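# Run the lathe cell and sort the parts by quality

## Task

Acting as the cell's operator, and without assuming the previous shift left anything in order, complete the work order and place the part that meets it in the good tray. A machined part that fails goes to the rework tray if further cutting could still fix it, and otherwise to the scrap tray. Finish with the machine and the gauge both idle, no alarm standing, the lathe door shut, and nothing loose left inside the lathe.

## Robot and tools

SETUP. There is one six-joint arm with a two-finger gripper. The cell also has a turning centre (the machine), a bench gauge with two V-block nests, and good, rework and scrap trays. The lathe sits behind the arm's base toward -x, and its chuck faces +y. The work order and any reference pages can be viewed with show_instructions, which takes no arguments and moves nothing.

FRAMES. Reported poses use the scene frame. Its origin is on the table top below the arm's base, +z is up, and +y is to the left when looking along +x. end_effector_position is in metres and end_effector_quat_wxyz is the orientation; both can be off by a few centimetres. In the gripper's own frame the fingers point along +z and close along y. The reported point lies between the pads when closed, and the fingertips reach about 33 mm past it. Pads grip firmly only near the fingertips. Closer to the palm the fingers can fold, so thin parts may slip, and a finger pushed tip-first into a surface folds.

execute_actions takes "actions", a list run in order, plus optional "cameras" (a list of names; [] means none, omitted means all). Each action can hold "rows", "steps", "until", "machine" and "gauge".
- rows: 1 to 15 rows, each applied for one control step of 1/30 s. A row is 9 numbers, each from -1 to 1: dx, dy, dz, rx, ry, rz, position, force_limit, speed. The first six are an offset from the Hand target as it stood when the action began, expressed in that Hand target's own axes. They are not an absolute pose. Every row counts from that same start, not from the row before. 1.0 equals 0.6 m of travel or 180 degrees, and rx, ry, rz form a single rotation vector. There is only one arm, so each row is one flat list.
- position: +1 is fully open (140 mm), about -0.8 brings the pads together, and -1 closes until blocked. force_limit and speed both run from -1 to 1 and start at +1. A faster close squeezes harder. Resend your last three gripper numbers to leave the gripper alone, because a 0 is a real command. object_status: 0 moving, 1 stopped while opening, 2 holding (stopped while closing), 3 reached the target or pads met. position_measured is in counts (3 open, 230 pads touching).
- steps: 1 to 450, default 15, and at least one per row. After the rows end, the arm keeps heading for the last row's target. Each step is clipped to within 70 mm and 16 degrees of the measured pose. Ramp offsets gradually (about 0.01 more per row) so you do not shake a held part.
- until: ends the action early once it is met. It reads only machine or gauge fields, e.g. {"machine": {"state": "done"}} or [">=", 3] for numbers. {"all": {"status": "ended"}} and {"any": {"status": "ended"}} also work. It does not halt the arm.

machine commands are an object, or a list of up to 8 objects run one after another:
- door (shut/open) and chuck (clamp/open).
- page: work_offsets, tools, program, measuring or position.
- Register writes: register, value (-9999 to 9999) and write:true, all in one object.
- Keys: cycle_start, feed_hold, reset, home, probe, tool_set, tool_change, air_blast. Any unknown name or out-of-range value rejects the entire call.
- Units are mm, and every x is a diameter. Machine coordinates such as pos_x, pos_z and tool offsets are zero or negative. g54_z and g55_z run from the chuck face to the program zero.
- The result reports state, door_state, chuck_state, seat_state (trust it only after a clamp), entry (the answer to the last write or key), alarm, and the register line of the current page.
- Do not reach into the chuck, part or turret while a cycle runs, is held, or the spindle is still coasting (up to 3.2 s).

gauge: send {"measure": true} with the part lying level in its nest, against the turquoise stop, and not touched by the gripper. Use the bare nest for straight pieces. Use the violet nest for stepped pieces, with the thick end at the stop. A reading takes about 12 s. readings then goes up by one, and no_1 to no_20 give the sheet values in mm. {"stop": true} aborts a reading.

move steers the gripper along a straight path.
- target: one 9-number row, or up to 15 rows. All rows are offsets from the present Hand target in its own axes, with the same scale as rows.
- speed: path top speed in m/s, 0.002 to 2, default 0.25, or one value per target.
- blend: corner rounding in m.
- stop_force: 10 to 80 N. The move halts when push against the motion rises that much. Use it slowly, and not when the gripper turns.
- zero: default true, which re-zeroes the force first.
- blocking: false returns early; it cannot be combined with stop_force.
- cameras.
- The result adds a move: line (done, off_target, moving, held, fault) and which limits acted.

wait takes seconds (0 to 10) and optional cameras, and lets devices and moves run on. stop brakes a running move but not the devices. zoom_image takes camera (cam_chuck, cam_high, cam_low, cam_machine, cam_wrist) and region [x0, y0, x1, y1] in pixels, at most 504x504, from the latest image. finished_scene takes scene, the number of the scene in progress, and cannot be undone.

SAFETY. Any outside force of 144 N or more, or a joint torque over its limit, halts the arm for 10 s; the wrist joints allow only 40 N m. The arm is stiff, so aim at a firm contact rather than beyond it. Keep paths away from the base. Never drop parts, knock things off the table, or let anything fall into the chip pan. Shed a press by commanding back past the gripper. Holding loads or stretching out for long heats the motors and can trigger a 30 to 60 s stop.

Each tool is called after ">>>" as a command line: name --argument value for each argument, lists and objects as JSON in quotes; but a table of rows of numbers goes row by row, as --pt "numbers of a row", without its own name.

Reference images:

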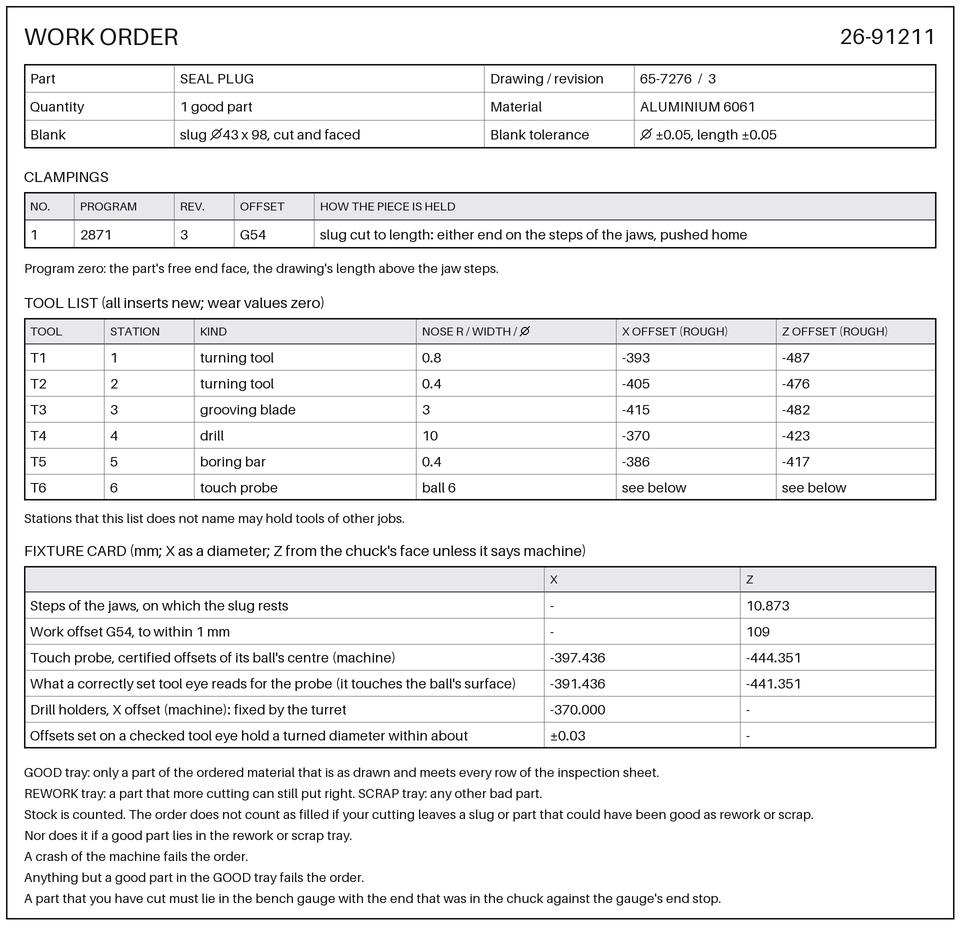

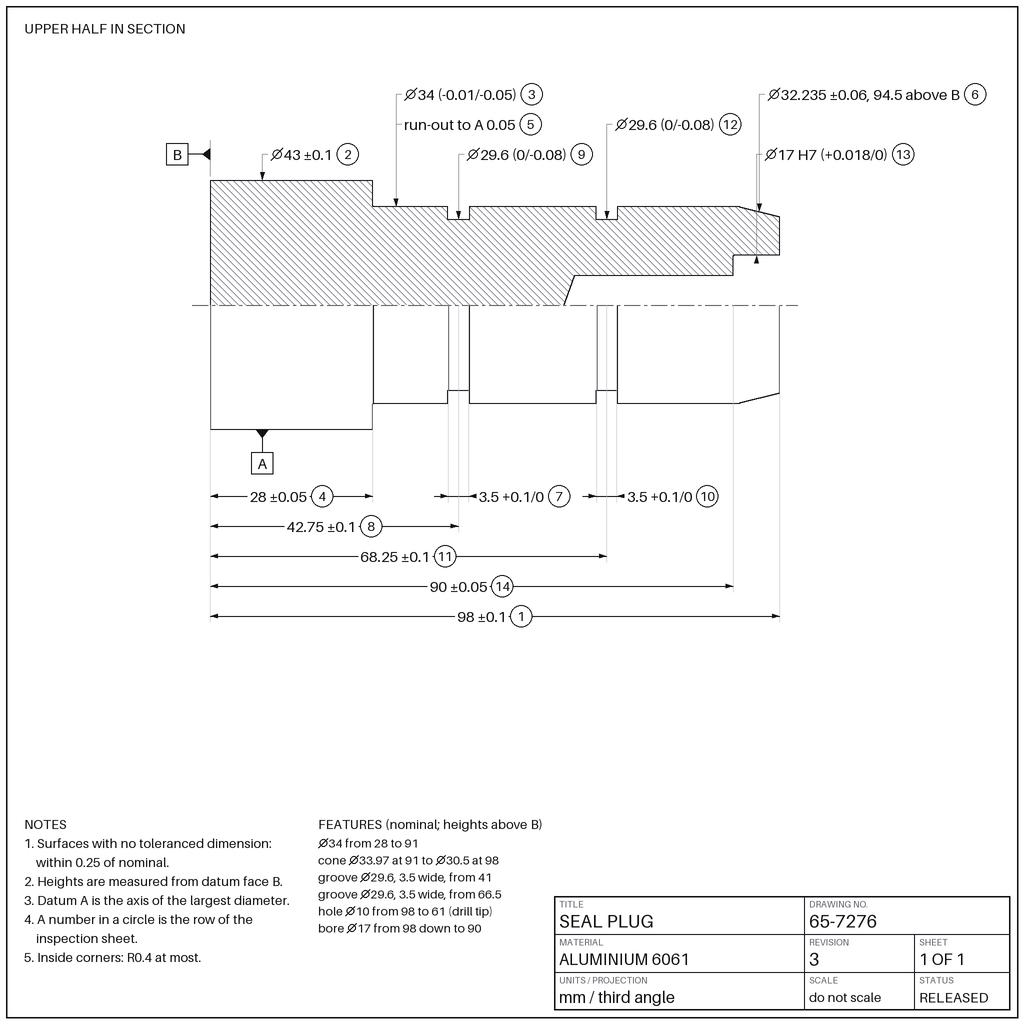

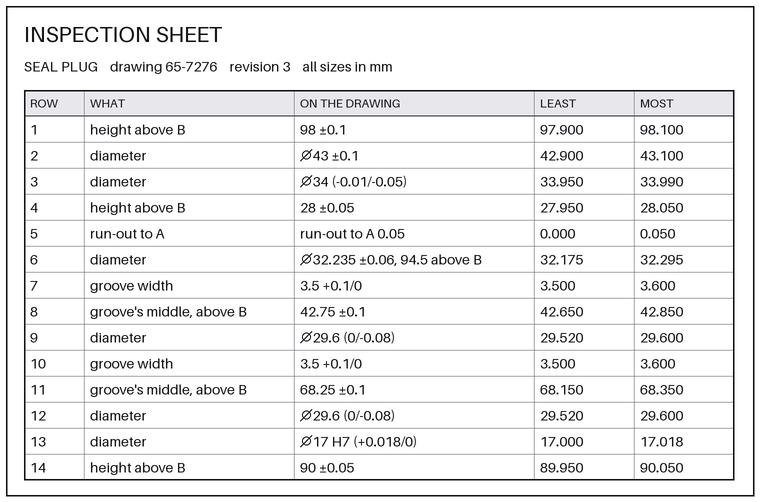

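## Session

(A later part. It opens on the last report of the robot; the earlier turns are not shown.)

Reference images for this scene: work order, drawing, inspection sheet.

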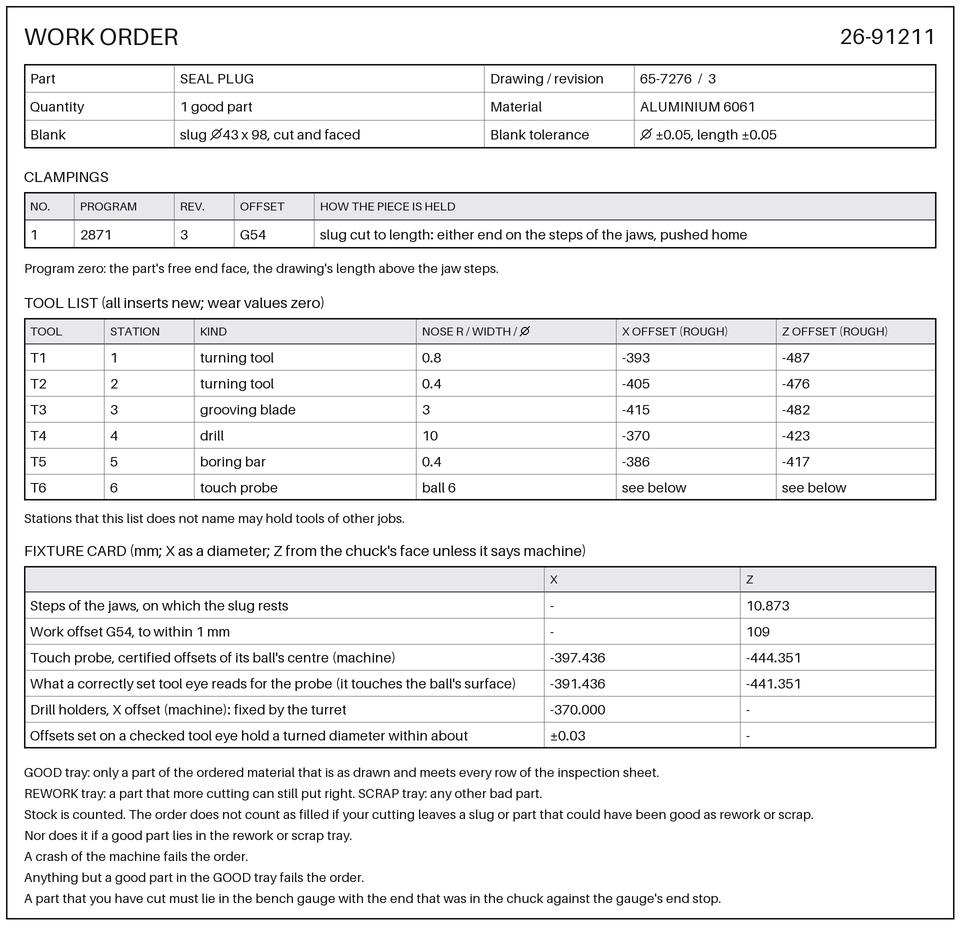

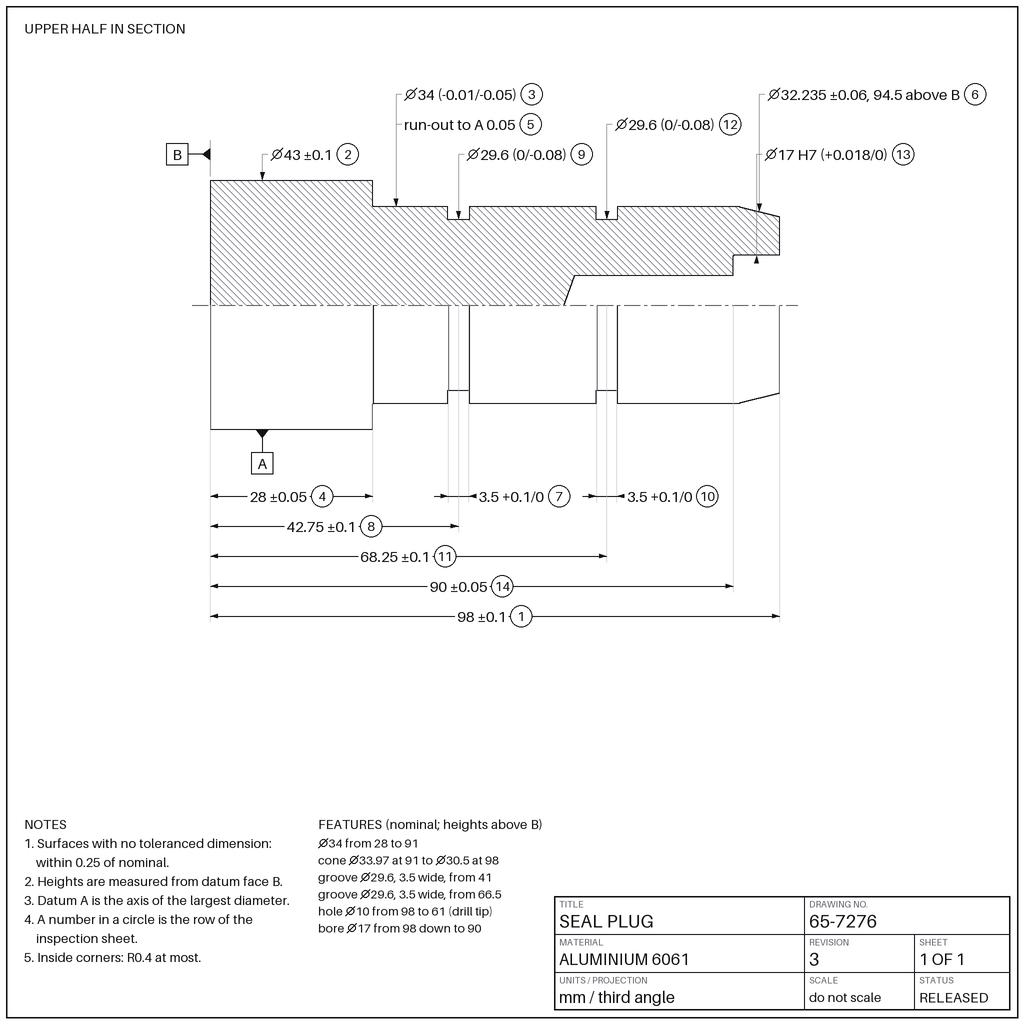

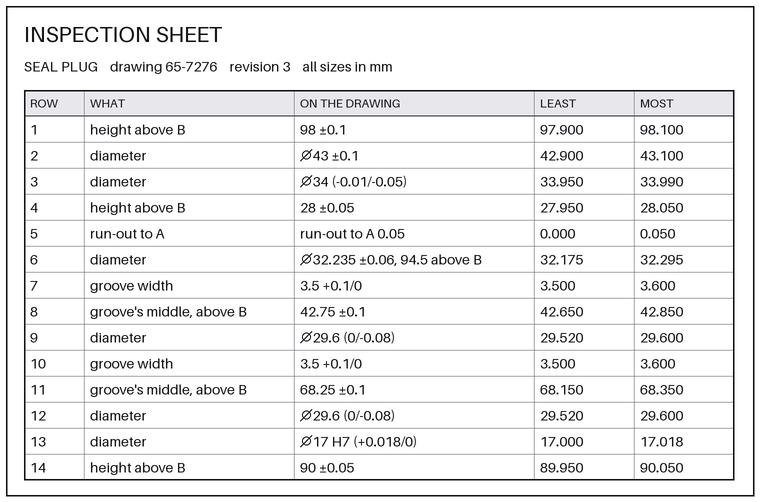

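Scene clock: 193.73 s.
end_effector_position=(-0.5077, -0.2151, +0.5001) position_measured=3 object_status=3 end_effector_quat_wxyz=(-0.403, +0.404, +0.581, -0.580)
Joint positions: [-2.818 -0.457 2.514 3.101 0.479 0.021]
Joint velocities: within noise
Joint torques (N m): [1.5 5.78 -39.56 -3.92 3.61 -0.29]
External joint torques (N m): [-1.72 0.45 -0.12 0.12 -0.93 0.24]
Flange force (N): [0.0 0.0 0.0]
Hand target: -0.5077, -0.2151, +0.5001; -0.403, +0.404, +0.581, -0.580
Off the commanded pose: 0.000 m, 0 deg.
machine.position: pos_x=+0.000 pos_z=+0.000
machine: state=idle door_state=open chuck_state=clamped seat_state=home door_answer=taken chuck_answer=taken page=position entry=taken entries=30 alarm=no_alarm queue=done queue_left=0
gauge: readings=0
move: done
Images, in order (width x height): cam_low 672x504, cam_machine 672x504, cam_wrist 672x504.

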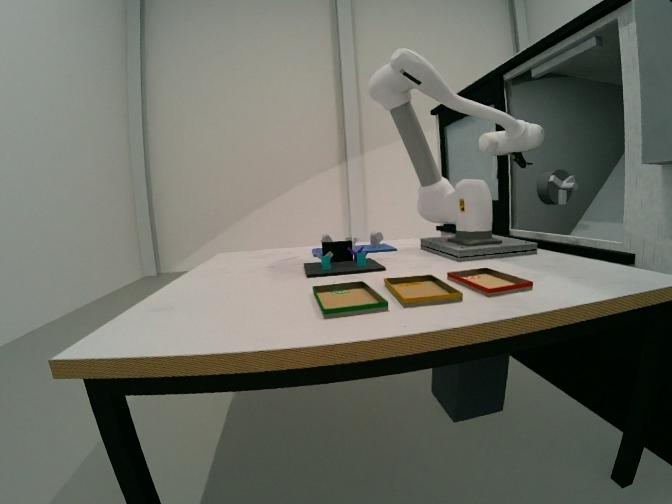

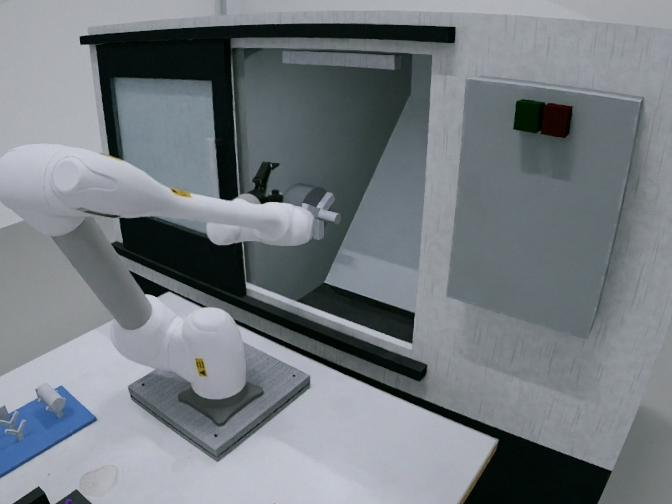

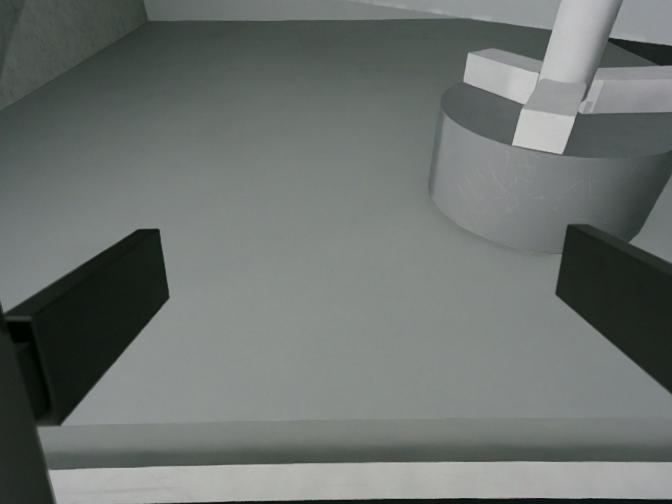

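>>> move --target '[0.108,0.320,0.195,0,0.1133,0,1,1,1]' --speed 0.2 --cameras '["cam_machine","cam_chuck","cam_wrist"]'

Scene clock: 195.63 s.
end_effector_position=(-0.6397, -0.1952, +0.3079) position_measured=3 object_status=3 end_effector_quat_wxyz=(+0.499, -0.500, -0.501, +0.500)
Joint positions: [-2.678 0.205 2.496 3.662 1.18 -0.23]
Joint velocities: within noise
Joint torques (N m): [1.72 -41.29 -18.11 -2.15 3.48 -0.33]
External joint torques (N m): [-1.44 2.69 -0.37 -0.01 -0.86 0.29]
Flange force (N): [2.0 4.7 5.7]
Hand target: -0.6397, -0.1952, +0.3079; +0.499, -0.500, -0.501, +0.500
Off the commanded pose: 0.000 m, 0 deg.
machine.position: pos_x=+0.000 pos_z=+0.000
machine: state=idle door_state=open chuck_state=clamped seat_state=home door_answer=taken chuck_answer=taken page=position entry=taken entries=30 alarm=no_alarm queue=done queue_left=0
gauge: readings=0
move: done
Images, in order (width x height): cam_chuck 672x504, cam_machine 672x504, cam_wrist 672x504.

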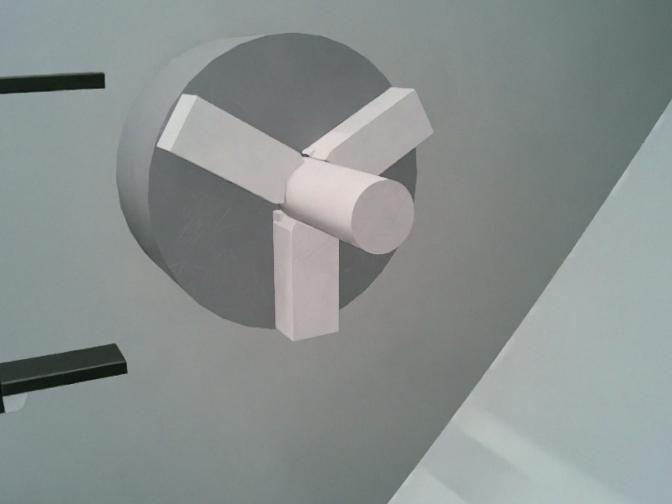

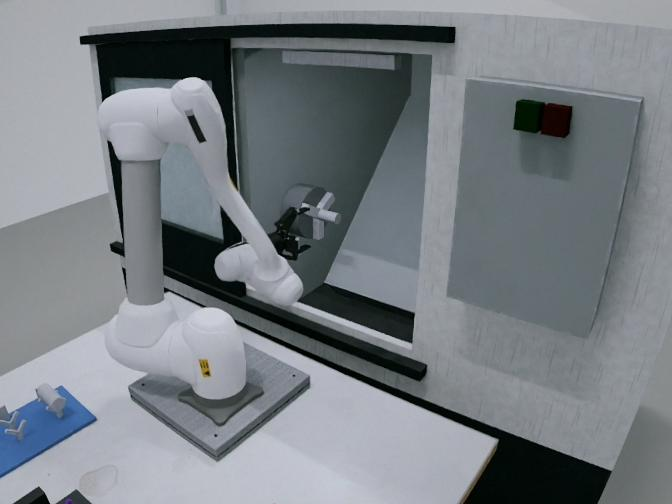

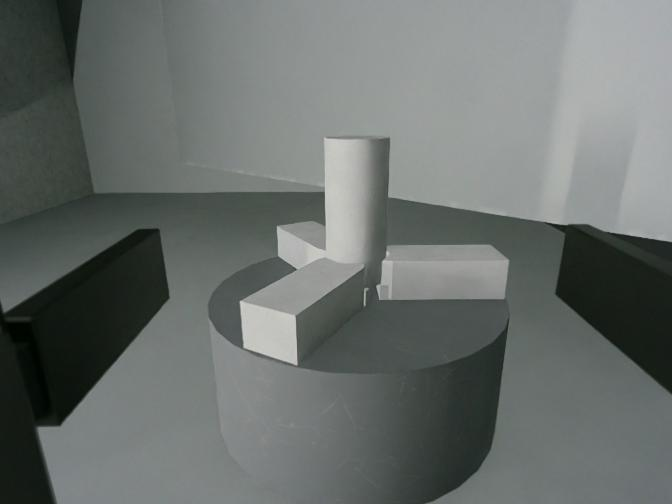

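>>> move --target '[0,0.003,0.2,0,0,0,1,1,1]' --speed 0.06 --stop_force 25 --cameras '["cam_machine","cam_chuck","cam_wrist"]'

Scene clock: 198.73 s.
end_effector_position=(-0.7597, -0.1953, +0.3059) position_measured=3 object_status=3 end_effector_quat_wxyz=(+0.499, -0.500, -0.501, +0.500)
Joint positions: [-2.795 0.325 2.308 3.55 1.096 -0.211]
Joint velocities: within noise
Joint torques (N m): [2.39 -56.82 -21.27 -2.49 3.52 -0.32]
External joint torques (N m): [-1.9 3.2 -0.22 0.07 -0.89 0.27]
Flange force (N): [2.3 4.4 5.6]
Hand target: -0.7597, -0.1953, +0.3059; +0.499, -0.500, -0.501, +0.500
Off the commanded pose: 0.000 m, 0 deg.
machine.position: pos_x=+0.000 pos_z=+0.000
machine: state=idle door_state=open chuck_state=clamped seat_state=home door_answer=taken chuck_answer=taken page=position entry=taken entries=30 alarm=no_alarm queue=done queue_left=0
gauge: readings=0
move: done
Images, in order (width x height): cam_chuck 672x504, cam_machine 672x504, cam_wrist 672x504.

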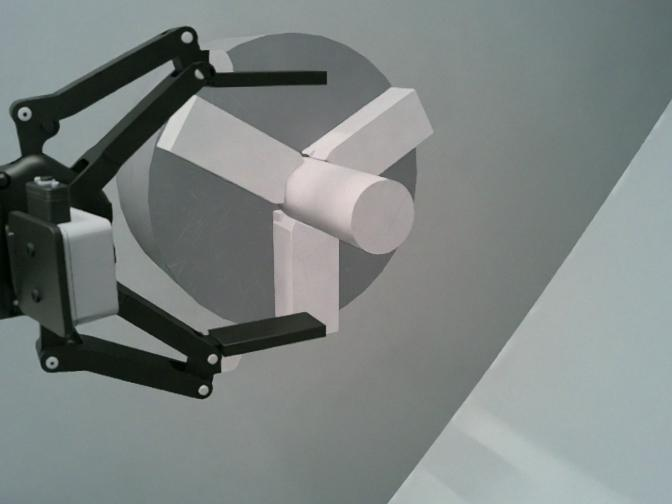

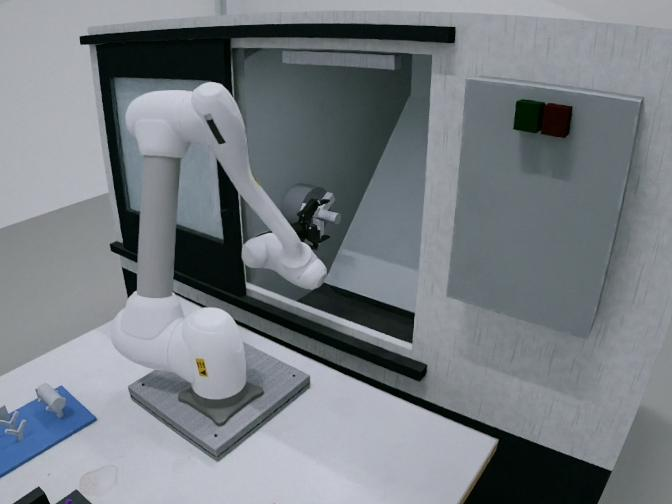

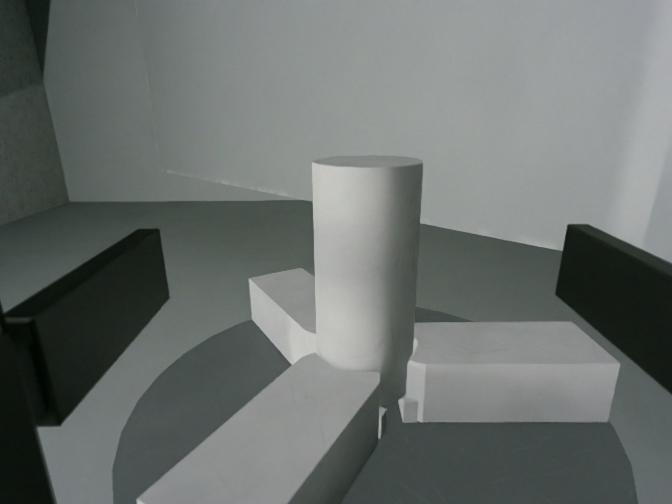

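>>> move --target '[0,0.0025,0,0,0,0,1,-1,-1]' --speed 0.05 --cameras '[]'

>>> execute_actions --actions '[{"rows":[[0,0,0,0,0,0,-1,-1,-1]],"steps":150}]' --cameras '["cam_chuck","cam_wrist"]'

Scene clock: 206.40 s.
end_effector_position=(-0.7597, -0.1953, +0.3044) position_measured=3 object_status=3 end_effector_quat_wxyz=(+0.499, -0.500, -0.501, +0.500)
Joint positions: [-2.795 0.328 2.309 3.549 1.099 -0.209]
Joint velocities: within noise
Joint torques (N m): [2.31 -56.81 -21.09 -2.45 3.47 -0.36]
External joint torques (N m): [-1.78 3 -0.29 0.04 -0.84 0.31]
Flange force (N): [2.2 4.2 5.4]
Hand target: -0.7597, -0.1953, +0.3044; +0.499, -0.500, -0.501, +0.500
Off the commanded pose: 0.000 m, 0 deg.
machine.position: pos_x=+0.000 pos_z=+0.000
machine: state=idle door_state=open chuck_state=clamped seat_state=home door_answer=taken chuck_answer=taken page=position entry=taken entries=30 alarm=no_alarm queue=done queue_left=0
gauge: readings=0
move: done
No camera images: "cameras" was empty.

Scene clock: 211.60 s.
end_effector_position=(-0.7597, -0.1953, +0.3044) position_measured=167 object_status=2 end_effector_quat_wxyz=(+0.499, -0.500, -0.501, +0.500)
Joint positions: [-2.795 0.328 2.309 3.549 1.099 -0.209]
Joint velocities: within noise
Joint torques (N m): [-1.13 -81.9 -46.31 -4.07 14.82 -0.32]
External joint torques (N m): [1.75 28.02 24.83 1.64 -12.13 0.27]
Flange force (N): [0.2 37.0 -7.2]
Hand target: -0.7597, -0.1953, +0.3044; +0.499, -0.500, -0.501, +0.500
Off the commanded pose: 0.000 m, 0 deg.
machine.position: pos_x=+0.000 pos_z=+0.000
machine: state=idle door_state=open chuck_state=clamped seat_state=home door_answer=taken chuck_answer=taken page=position entry=taken entries=30 alarm=no_alarm queue=done queue_left=0
gauge: readings=0
Images, in order (width x height): cam_chuck 672x504, cam_wrist 672x504.

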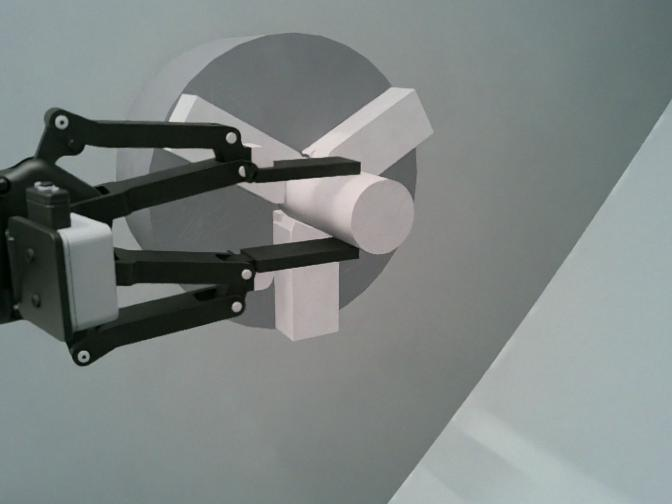

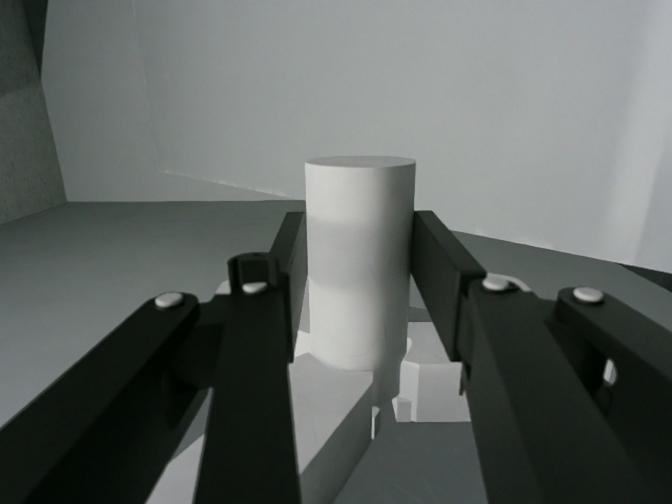

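>>> execute_actions --actions '[{"rows":[[0,0.0015,0,0,0,0,-1,-1,-1]],"steps":20}]' --cameras '[]'

Scene clock: 212.93 s.
end_effector_position=(-0.7597, -0.1953, +0.3035) position_measured=167 object_status=2 end_effector_quat_wxyz=(+0.499, -0.500, -0.501, +0.500)
Joint positions: [-2.795 0.329 2.309 3.549 1.101 -0.208]
Joint velocities: within noise
Joint torques (N m): [-1.79 -66.66 -38.44 -3.38 8.78 -0.32]
External joint torques (N m): [2.34 12.73 17.08 0.96 -6.09 0.28]
Flange force (N): [1.2 17.9 -13.8]
Hand target: -0.7597, -0.1953, +0.3035; +0.499, -0.500, -0.501, +0.500
Off the commanded pose: 0.000 m, 0 deg.
machine.position: pos_x=+0.000 pos_z=+0.000
machine: state=idle door_state=open chuck_state=clamped seat_state=home door_answer=taken chuck_answer=taken page=position entry=taken entries=30 alarm=no_alarm queue=done queue_left=0
gauge: readings=0
No camera images: "cameras" was empty.

>>> execute_actions --actions '[{"rows":[[0,0.0011,-0.001,0,0,0,-1,-1,-1]],"steps":20}]' --cameras '[]'

Scene clock: 213.97 s.
end_effector_position=(-0.7591, -0.1953, +0.3028) position_measured=167 object_status=2 end_effector_quat_wxyz=(+0.499, -0.500, -0.501, +0.500)
Joint positions: [-2.794 0.33 2.31 3.549 1.103 -0.208]
Joint velocities: within noise
Joint torques (N m): [4.89 -62.35 -12.24 -1.73 5.09 -0.4]
External joint torques (N m): [-4.41 8.41 -9.06 -0.68 -2.4 0.36]
Flange force (N): [0.0 8.3 28.9]
Hand target: -0.7591, -0.1953, +0.3028; +0.499, -0.500, -0.501, +0.500
Off the commanded pose: 0.000 m, 0 deg.
machine.position: pos_x=+0.000 pos_z=+0.000
machine: state=idle door_state=open chuck_state=clamped seat_state=home door_answer=taken chuck_answer=taken page=position entry=taken entries=30 alarm=no_alarm queue=done queue_left=0
gauge: readings=0
No camera images: "cameras" was empty.

>>> execute_actions --actions '[{"rows":[[0,0.0003,0.0005,0,0,0,-1,-1,-1]],"steps":20}]' --cameras '[]'

Scene clock: 215.00 s.
end_effector_position=(-0.7594, -0.1953, +0.3026) position_measured=167 object_status=2 end_effector_quat_wxyz=(+0.499, -0.500, -0.501, +0.500)
Joint positions: [-2.795 0.331 2.31 3.548 1.103 -0.207]
Joint velocities: within noise
Joint torques (N m): [1.72 -52 -21.71 -2.41 1.78 -0.39]
External joint torques (N m): [-1.2 -1.98 0.43 0.01 0.91 0.34]
Flange force (N): [3.9 -1.3 -2.4]
Hand target: -0.7594, -0.1953, +0.3026; +0.499, -0.500, -0.501, +0.500
Off the commanded pose: 0.000 m, 0 deg.
machine.position: pos_x=+0.000 pos_z=+0.000
machine: state=idle door_state=open chuck_state=clamped seat_state=home door_answer=taken chuck_answer=taken page=position entry=taken entries=30 alarm=no_alarm queue=done queue_left=0
gauge: readings=0
No camera images: "cameras" was empty.

>>> execute_actions --actions '[{"rows":[[0,0,0,0,0,0,-0.98,0,-1]],"steps":40},{"machine":{"chuck":"open"},"steps":90,"until":{"machine":{"chuck_state":"open"}}},{"steps":20}]' --cameras '["cam_chuck"]'

Scene clock: 218.97 s.
end_effector_position=(-0.7594, -0.1953, +0.3026) position_measured=169 object_status=2 end_effector_quat_wxyz=(+0.499, -0.500, -0.501, +0.500)
Joint positions: [-2.795 0.331 2.31 3.548 1.103 -0.207]
Joint velocities: within noise
Joint torques (N m): [2.56 -60.07 -23.61 -2.57 4.85 -0.26]
External joint torques (N m): [-2.09 6.09 2.34 0.17 -2.16 0.21]
External joint torques at the end of the 1st action: [3.17 -6.21 6.87 -0.44 1.9 0.36]
External joint torques at the end of the 2nd action: [-1.43 6.01 2.26 0.17 -2.1 0.26]
Flange force (N): [3.2 8.2 5.1]
Flange force at the end of the 1st action (N): [3.1 -4.6 -21.0]
Flange force at the end of the 2nd action (N): [1.9 8.1 4.6]
Hand target: -0.7594, -0.1953, +0.3026; +0.499, -0.500, -0.501, +0.500
Off the commanded pose: 0.000 m, 0 deg.
machine.position: pos_x=+0.000 pos_z=+0.000
machine: state=idle door_state=open chuck_state=open seat_state=home door_answer=taken chuck_answer=taken page=position entry=taken entries=30 alarm=no_alarm queue=running queue_left=0
gauge: readings=0
Images, in order (width x height): cam_chuck 672x504.

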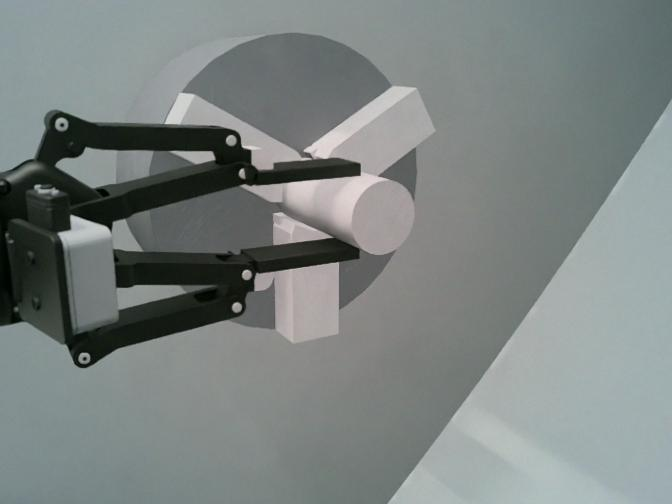

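>>> move --pt "0.1417 0 0 0 0 0 -0.98 0 -1" --pt "0.13 -0.02 -0.2 0 0 0 -0.98 0 -1" --speed '[0.06,0.12]' --cameras '["cam_chuck","cam_wrist","cam_machine"]'

Scene clock: 222.60 s.
end_effector_position=(-0.6396, -0.1172, +0.3149) position_measured=169 object_status=2 end_effector_quat_wxyz=(+0.499, -0.500, -0.501, +0.500)
Joint positions: [-2.887 0.141 2.554 3.438 1.139 -0.143]
Joint velocities: within noise
Joint torques (N m): [1.82 -37.9 -21.7 -2.27 4.89 -0.21]
External joint torques (N m): [-1.51 4.42 2.02 0.13 -2.17 0.17]
Flange force (N): [3.8 6.3 4.2]
Hand target: -0.6395, -0.1172, +0.3149; +0.499, -0.500, -0.501, +0.500
Off the commanded pose: 0.000 m, 0 deg.
machine.position: pos_x=+0.000 pos_z=+0.000
machine: state=idle door_state=open chuck_state=open seat_state=open door_answer=taken chuck_answer=taken page=position entry=taken entries=30 alarm=no_alarm queue=done queue_left=0
gauge: readings=0
move: done
Images, in order (width x height): cam_chuck 672x504, cam_machine 672x504, cam_wrist 672x504.

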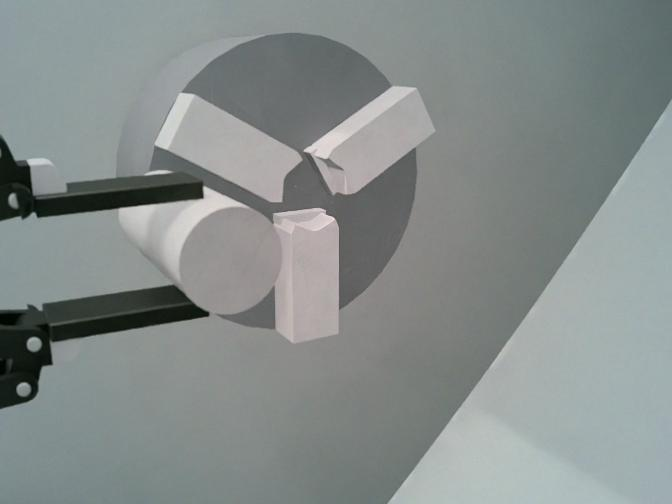

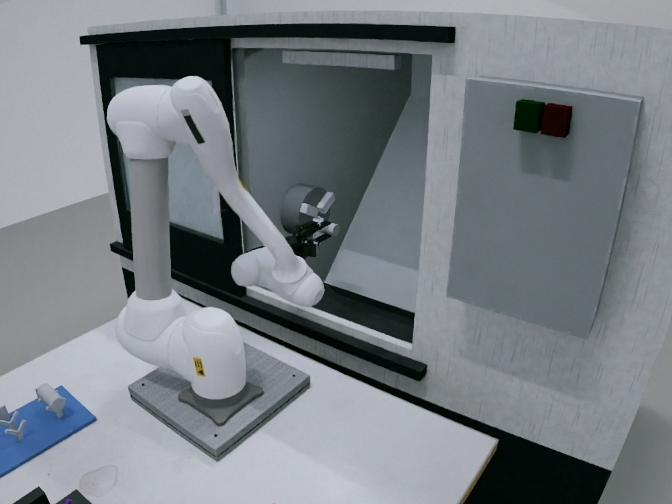

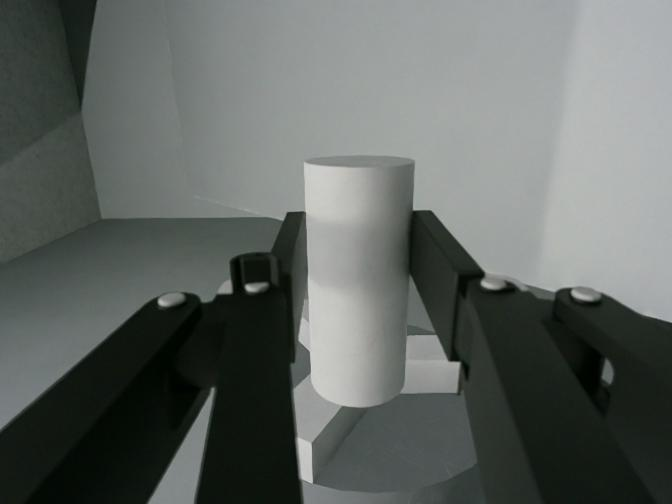

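>>> move --target '[-0.163,-0.309,-0.2198,0,-0.1133,0,-0.98,0,-1]' --speed 0.2 --cameras '[]'

>>> move --target '[0,0.082,-0.433,-0.5,0,0,-0.98,0,-1]' --speed 0.25 --cameras '["cam_machine","cam_wrist"]'

Scene clock: 224.70 s.
end_effector_position=(-0.5078, -0.2149, +0.5004) position_measured=169 object_status=2 end_effector_quat_wxyz=(-0.403, +0.404, +0.581, -0.580)
Joint positions: [-2.819 -0.458 2.514 3.099 0.478 0.023]
Joint velocities: within noise
Joint torques (N m): [1.27 3.27 -42.71 -3.69 4.91 -0.19]
External joint torques (N m): [-1.46 2.91 2.93 -0.12 -2.16 0.14]
Flange force (N): [0.0 0.0 0.0]
Hand target: -0.5078, -0.2149, +0.5004; -0.403, +0.404, +0.581, -0.580
Off the commanded pose: 0.000 m, 0 deg.
machine.position: pos_x=+0.000 pos_z=+0.000
machine: state=idle door_state=open chuck_state=open seat_state=open door_answer=taken chuck_answer=taken page=position entry=taken entries=30 alarm=no_alarm queue=done queue_left=0
gauge: readings=0
move: done
No camera images: "cameras" was empty.

Scene clock: 228.27 s.
end_effector_position=(-0.2643, -0.1240, +0.4517) position_measured=169 object_status=2 end_effector_quat_wxyz=(+0.000, +0.570, +0.822, +0.001)
Joint positions: [-2.8 -0.438 1.979 3.127 -1.608 -0.001]
Joint velocities: within noise
Joint torques (N m): [1.29 0.81 -43.93 -4.26 0.85 -0.23]
External joint torques (N m): [-1.45 1.73 2.38 -0.06 -0.86 0.23]
Flange force (N): [4.0 -0.1 2.8]
Hand target: -0.2643, -0.1240, +0.4517; +0.000, +0.570, +0.822, +0.001
Off the commanded pose: 0.000 m, 0 deg.
machine.position: pos_x=+0.000 pos_z=+0.000
machine: state=idle door_state=open chuck_state=open seat_state=open door_answer=taken chuck_answer=taken page=position entry=taken entries=30 alarm=no_alarm queue=done queue_left=0
gauge: readings=0
move: done
Images, in order (width x height): cam_machine 672x504, cam_wrist 672x504.

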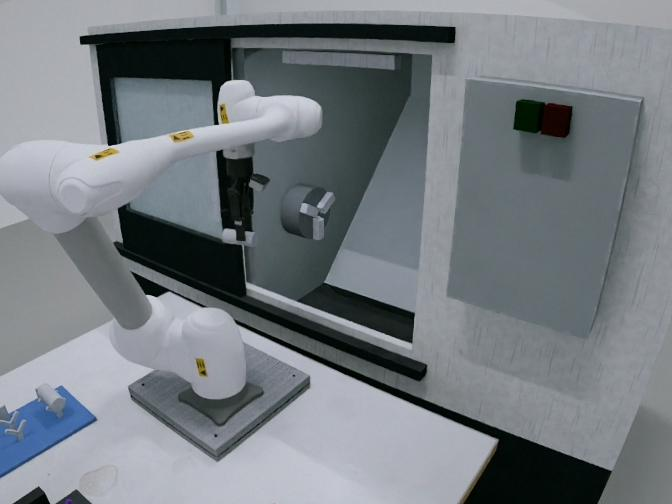

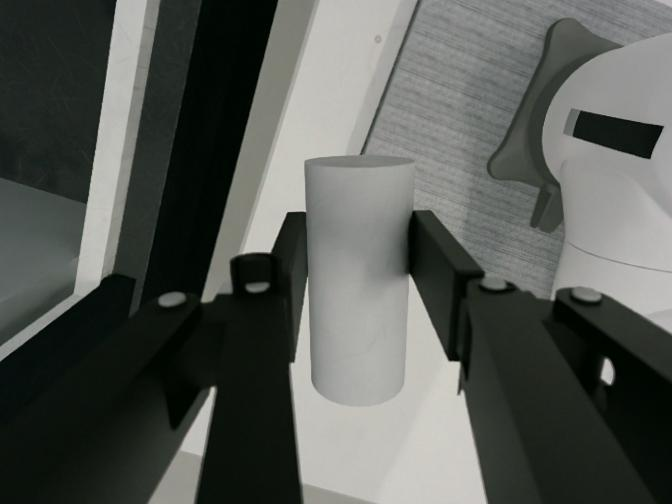

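>>> move --pt "-0.2407 0.0917 0 0 0 -0.172 -0.98 0 -1" --pt "-0.404 0.2933 0 0 0 -0.344 -0.98 0 -1" --pt "-0.5923 0.7473 0 0 0 -0.6 -0.98 0 -1" --speed 0.25 --blend 0.03 --cameras '["cam_wrist"]'

Scene clock: 233.50 s.
end_effector_position=(+0.2800, -0.3001, +0.4524) position_measured=169 object_status=2 end_effector_quat_wxyz=(+0.001, -0.329, +0.944, +0.000)
Joint positions: [-0.939 -0.23 1.849 3.153 -1.534 -0.025]
Joint velocities: within noise
Joint torques (N m): [1.4 -20.34 -43.46 -4.18 0.87 -0.25]
External joint torques (N m): [-1.79 3.18 1.87 -0.14 -0.88 0.25]
Flange force (N): [3.6 -2.6 1.8]
Hand target: +0.2800, -0.3001, +0.4524; +0.001, -0.329, +0.944, +0.000
Off the commanded pose: 0.000 m, 0 deg.
machine.position: pos_x=+0.000 pos_z=+0.000
machine: state=idle door_state=open chuck_state=open seat_state=open door_answer=taken chuck_answer=taken page=position entry=taken entries=30 alarm=no_alarm queue=done queue_left=0
gauge: readings=0
move: done
Images, in order (width x height): cam_wrist 672x504.

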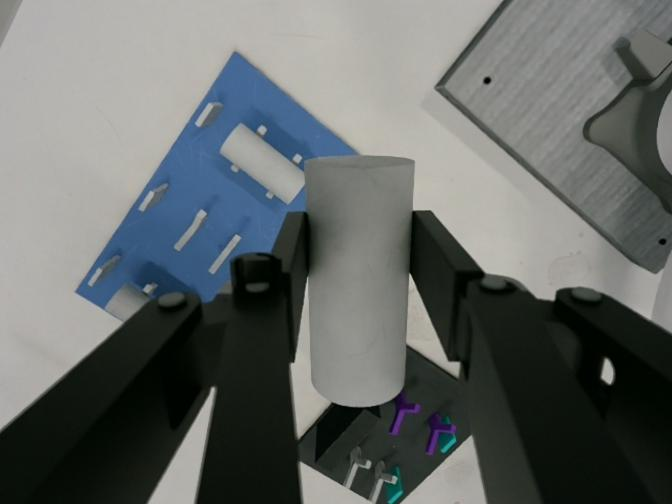

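>>> move --target '[-0.824,-0.0146,0.204,0,0,-0.2928,-0.98,0,-1]' --speed 0.25 --cameras '["cam_wrist","cam_high"]'

Scene clock: 236.27 s.
end_effector_position=(+0.6727, +0.0007, +0.3309) position_measured=169 object_status=2 end_effector_quat_wxyz=(-0.001, +0.714, -0.700, +0.000)
Joint positions: [-0.08 0.213 1.621 3.159 -1.306 -0.09]
Joint velocities: within noise
Joint torques (N m): [1.06 -67.79 -42.48 -4.11 0.9 -0.32]
External joint torques (N m): [-1.94 5.78 2.32 -0.06 -0.9 0.32]
Flange force (N): [2.6 -4.6 3.9]
Hand target: +0.6727, +0.0007, +0.3309; -0.001, +0.714, -0.700, +0.000
Off the commanded pose: 0.000 m, 0 deg.
machine.position: pos_x=+0.000 pos_z=+0.000
machine: state=idle door_state=open chuck_state=open seat_state=open door_answer=taken chuck_answer=taken page=position entry=taken entries=30 alarm=no_alarm queue=done queue_left=0
gauge: readings=0
move: done
Images, in order (width x height): cam_high 672x504, cam_wrist 672x504.

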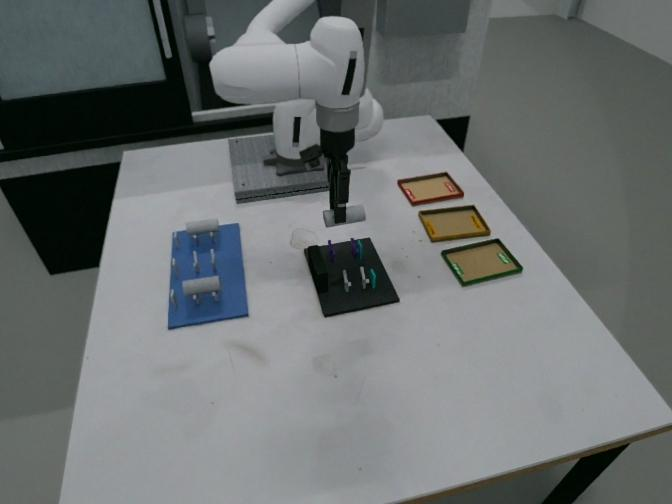

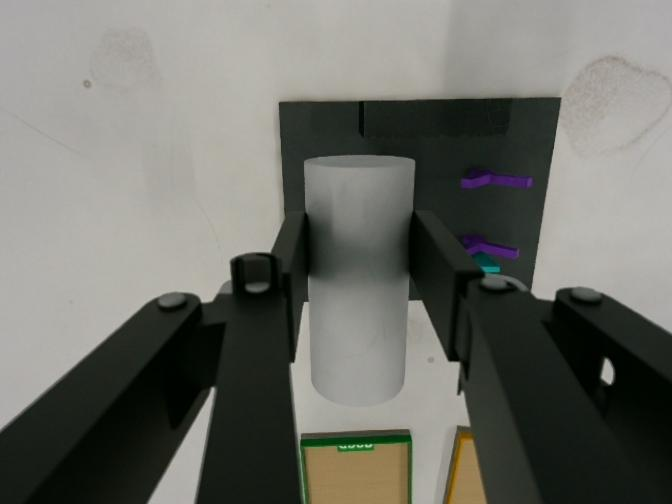

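>>> move --target '[-0.029,0.0212,0.25,0,0,0,-0.98,0,-1]' --speed 0.15 --cameras '["cam_wrist","cam_high","cam_low"]'

>>> zoom_image --camera "cam_high" --region '[270, 160, 430, 330]'

>>> zoom_image --camera "cam_low" --region '[280, 190, 420, 310]'

Scene clock: 238.43 s.
end_effector_position=(+0.6599, +0.0180, +0.1809) position_measured=169 object_status=2 end_effector_quat_wxyz=(-0.001, +0.714, -0.700, +0.000)
Joint positions: [-0.052 0.289 1.815 3.161 -1.036 -0.067]
Joint velocities: within noise
Joint torques (N m): [0.55 -71.38 -37.72 -3.67 0.89 -0.22]
External joint torques (N m): [-1.49 6.26 1.94 -0.05 -0.89 0.22]
Flange force (N): [2.1 -5.5 5.5]
Hand target: +0.6599, +0.0180, +0.1809; -0.001, +0.714, -0.700, +0.000
Off the commanded pose: 0.000 m, 0 deg.
machine.position: pos_x=+0.000 pos_z=+0.000
machine: state=idle door_state=open chuck_state=open seat_state=open door_answer=taken chuck_answer=taken page=position entry=taken entries=30 alarm=no_alarm queue=done queue_left=0
gauge: readings=0
move: done
Images, in order (width x height): cam_high 672x504, cam_low 672x504, cam_wrist 672x504.

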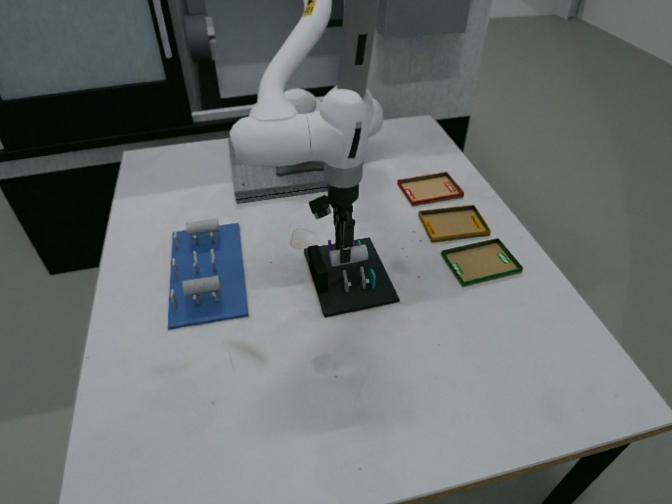

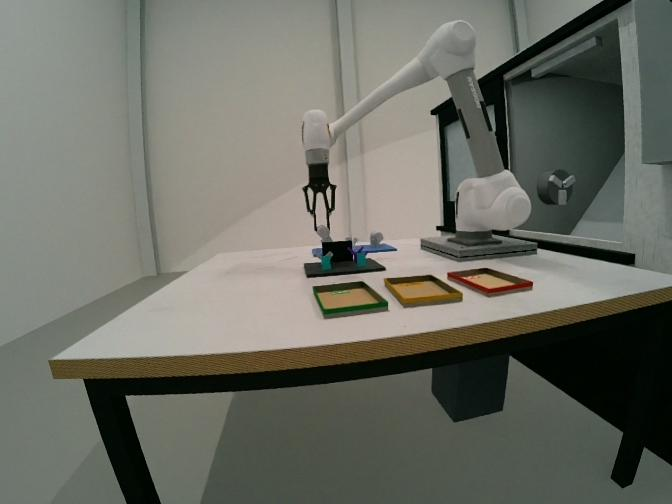

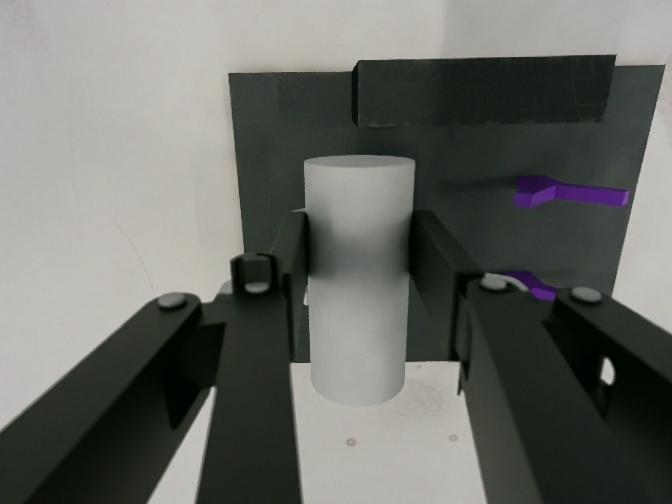

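Scaled by 2.965 from the camera's 672x504 image, which has a finer 960x720 frame.

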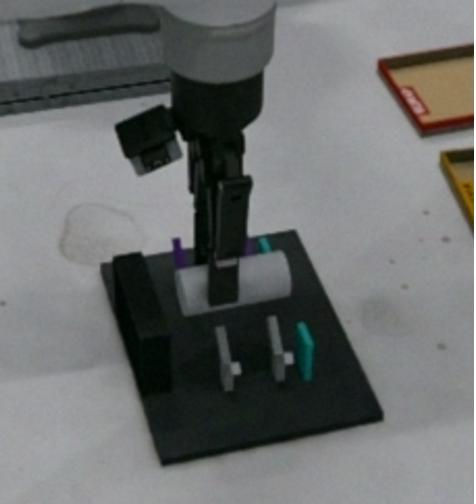

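Scaled by 3.600 from the camera's 672x504 image, which has a finer 960x720 frame.

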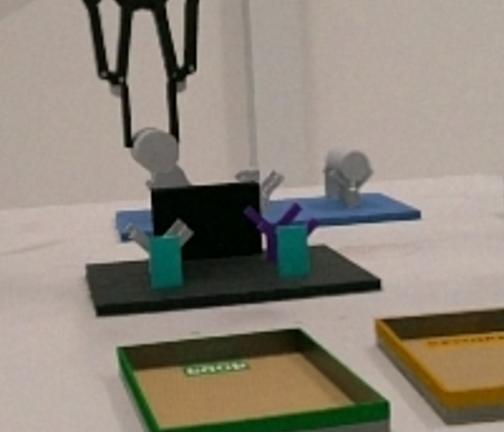

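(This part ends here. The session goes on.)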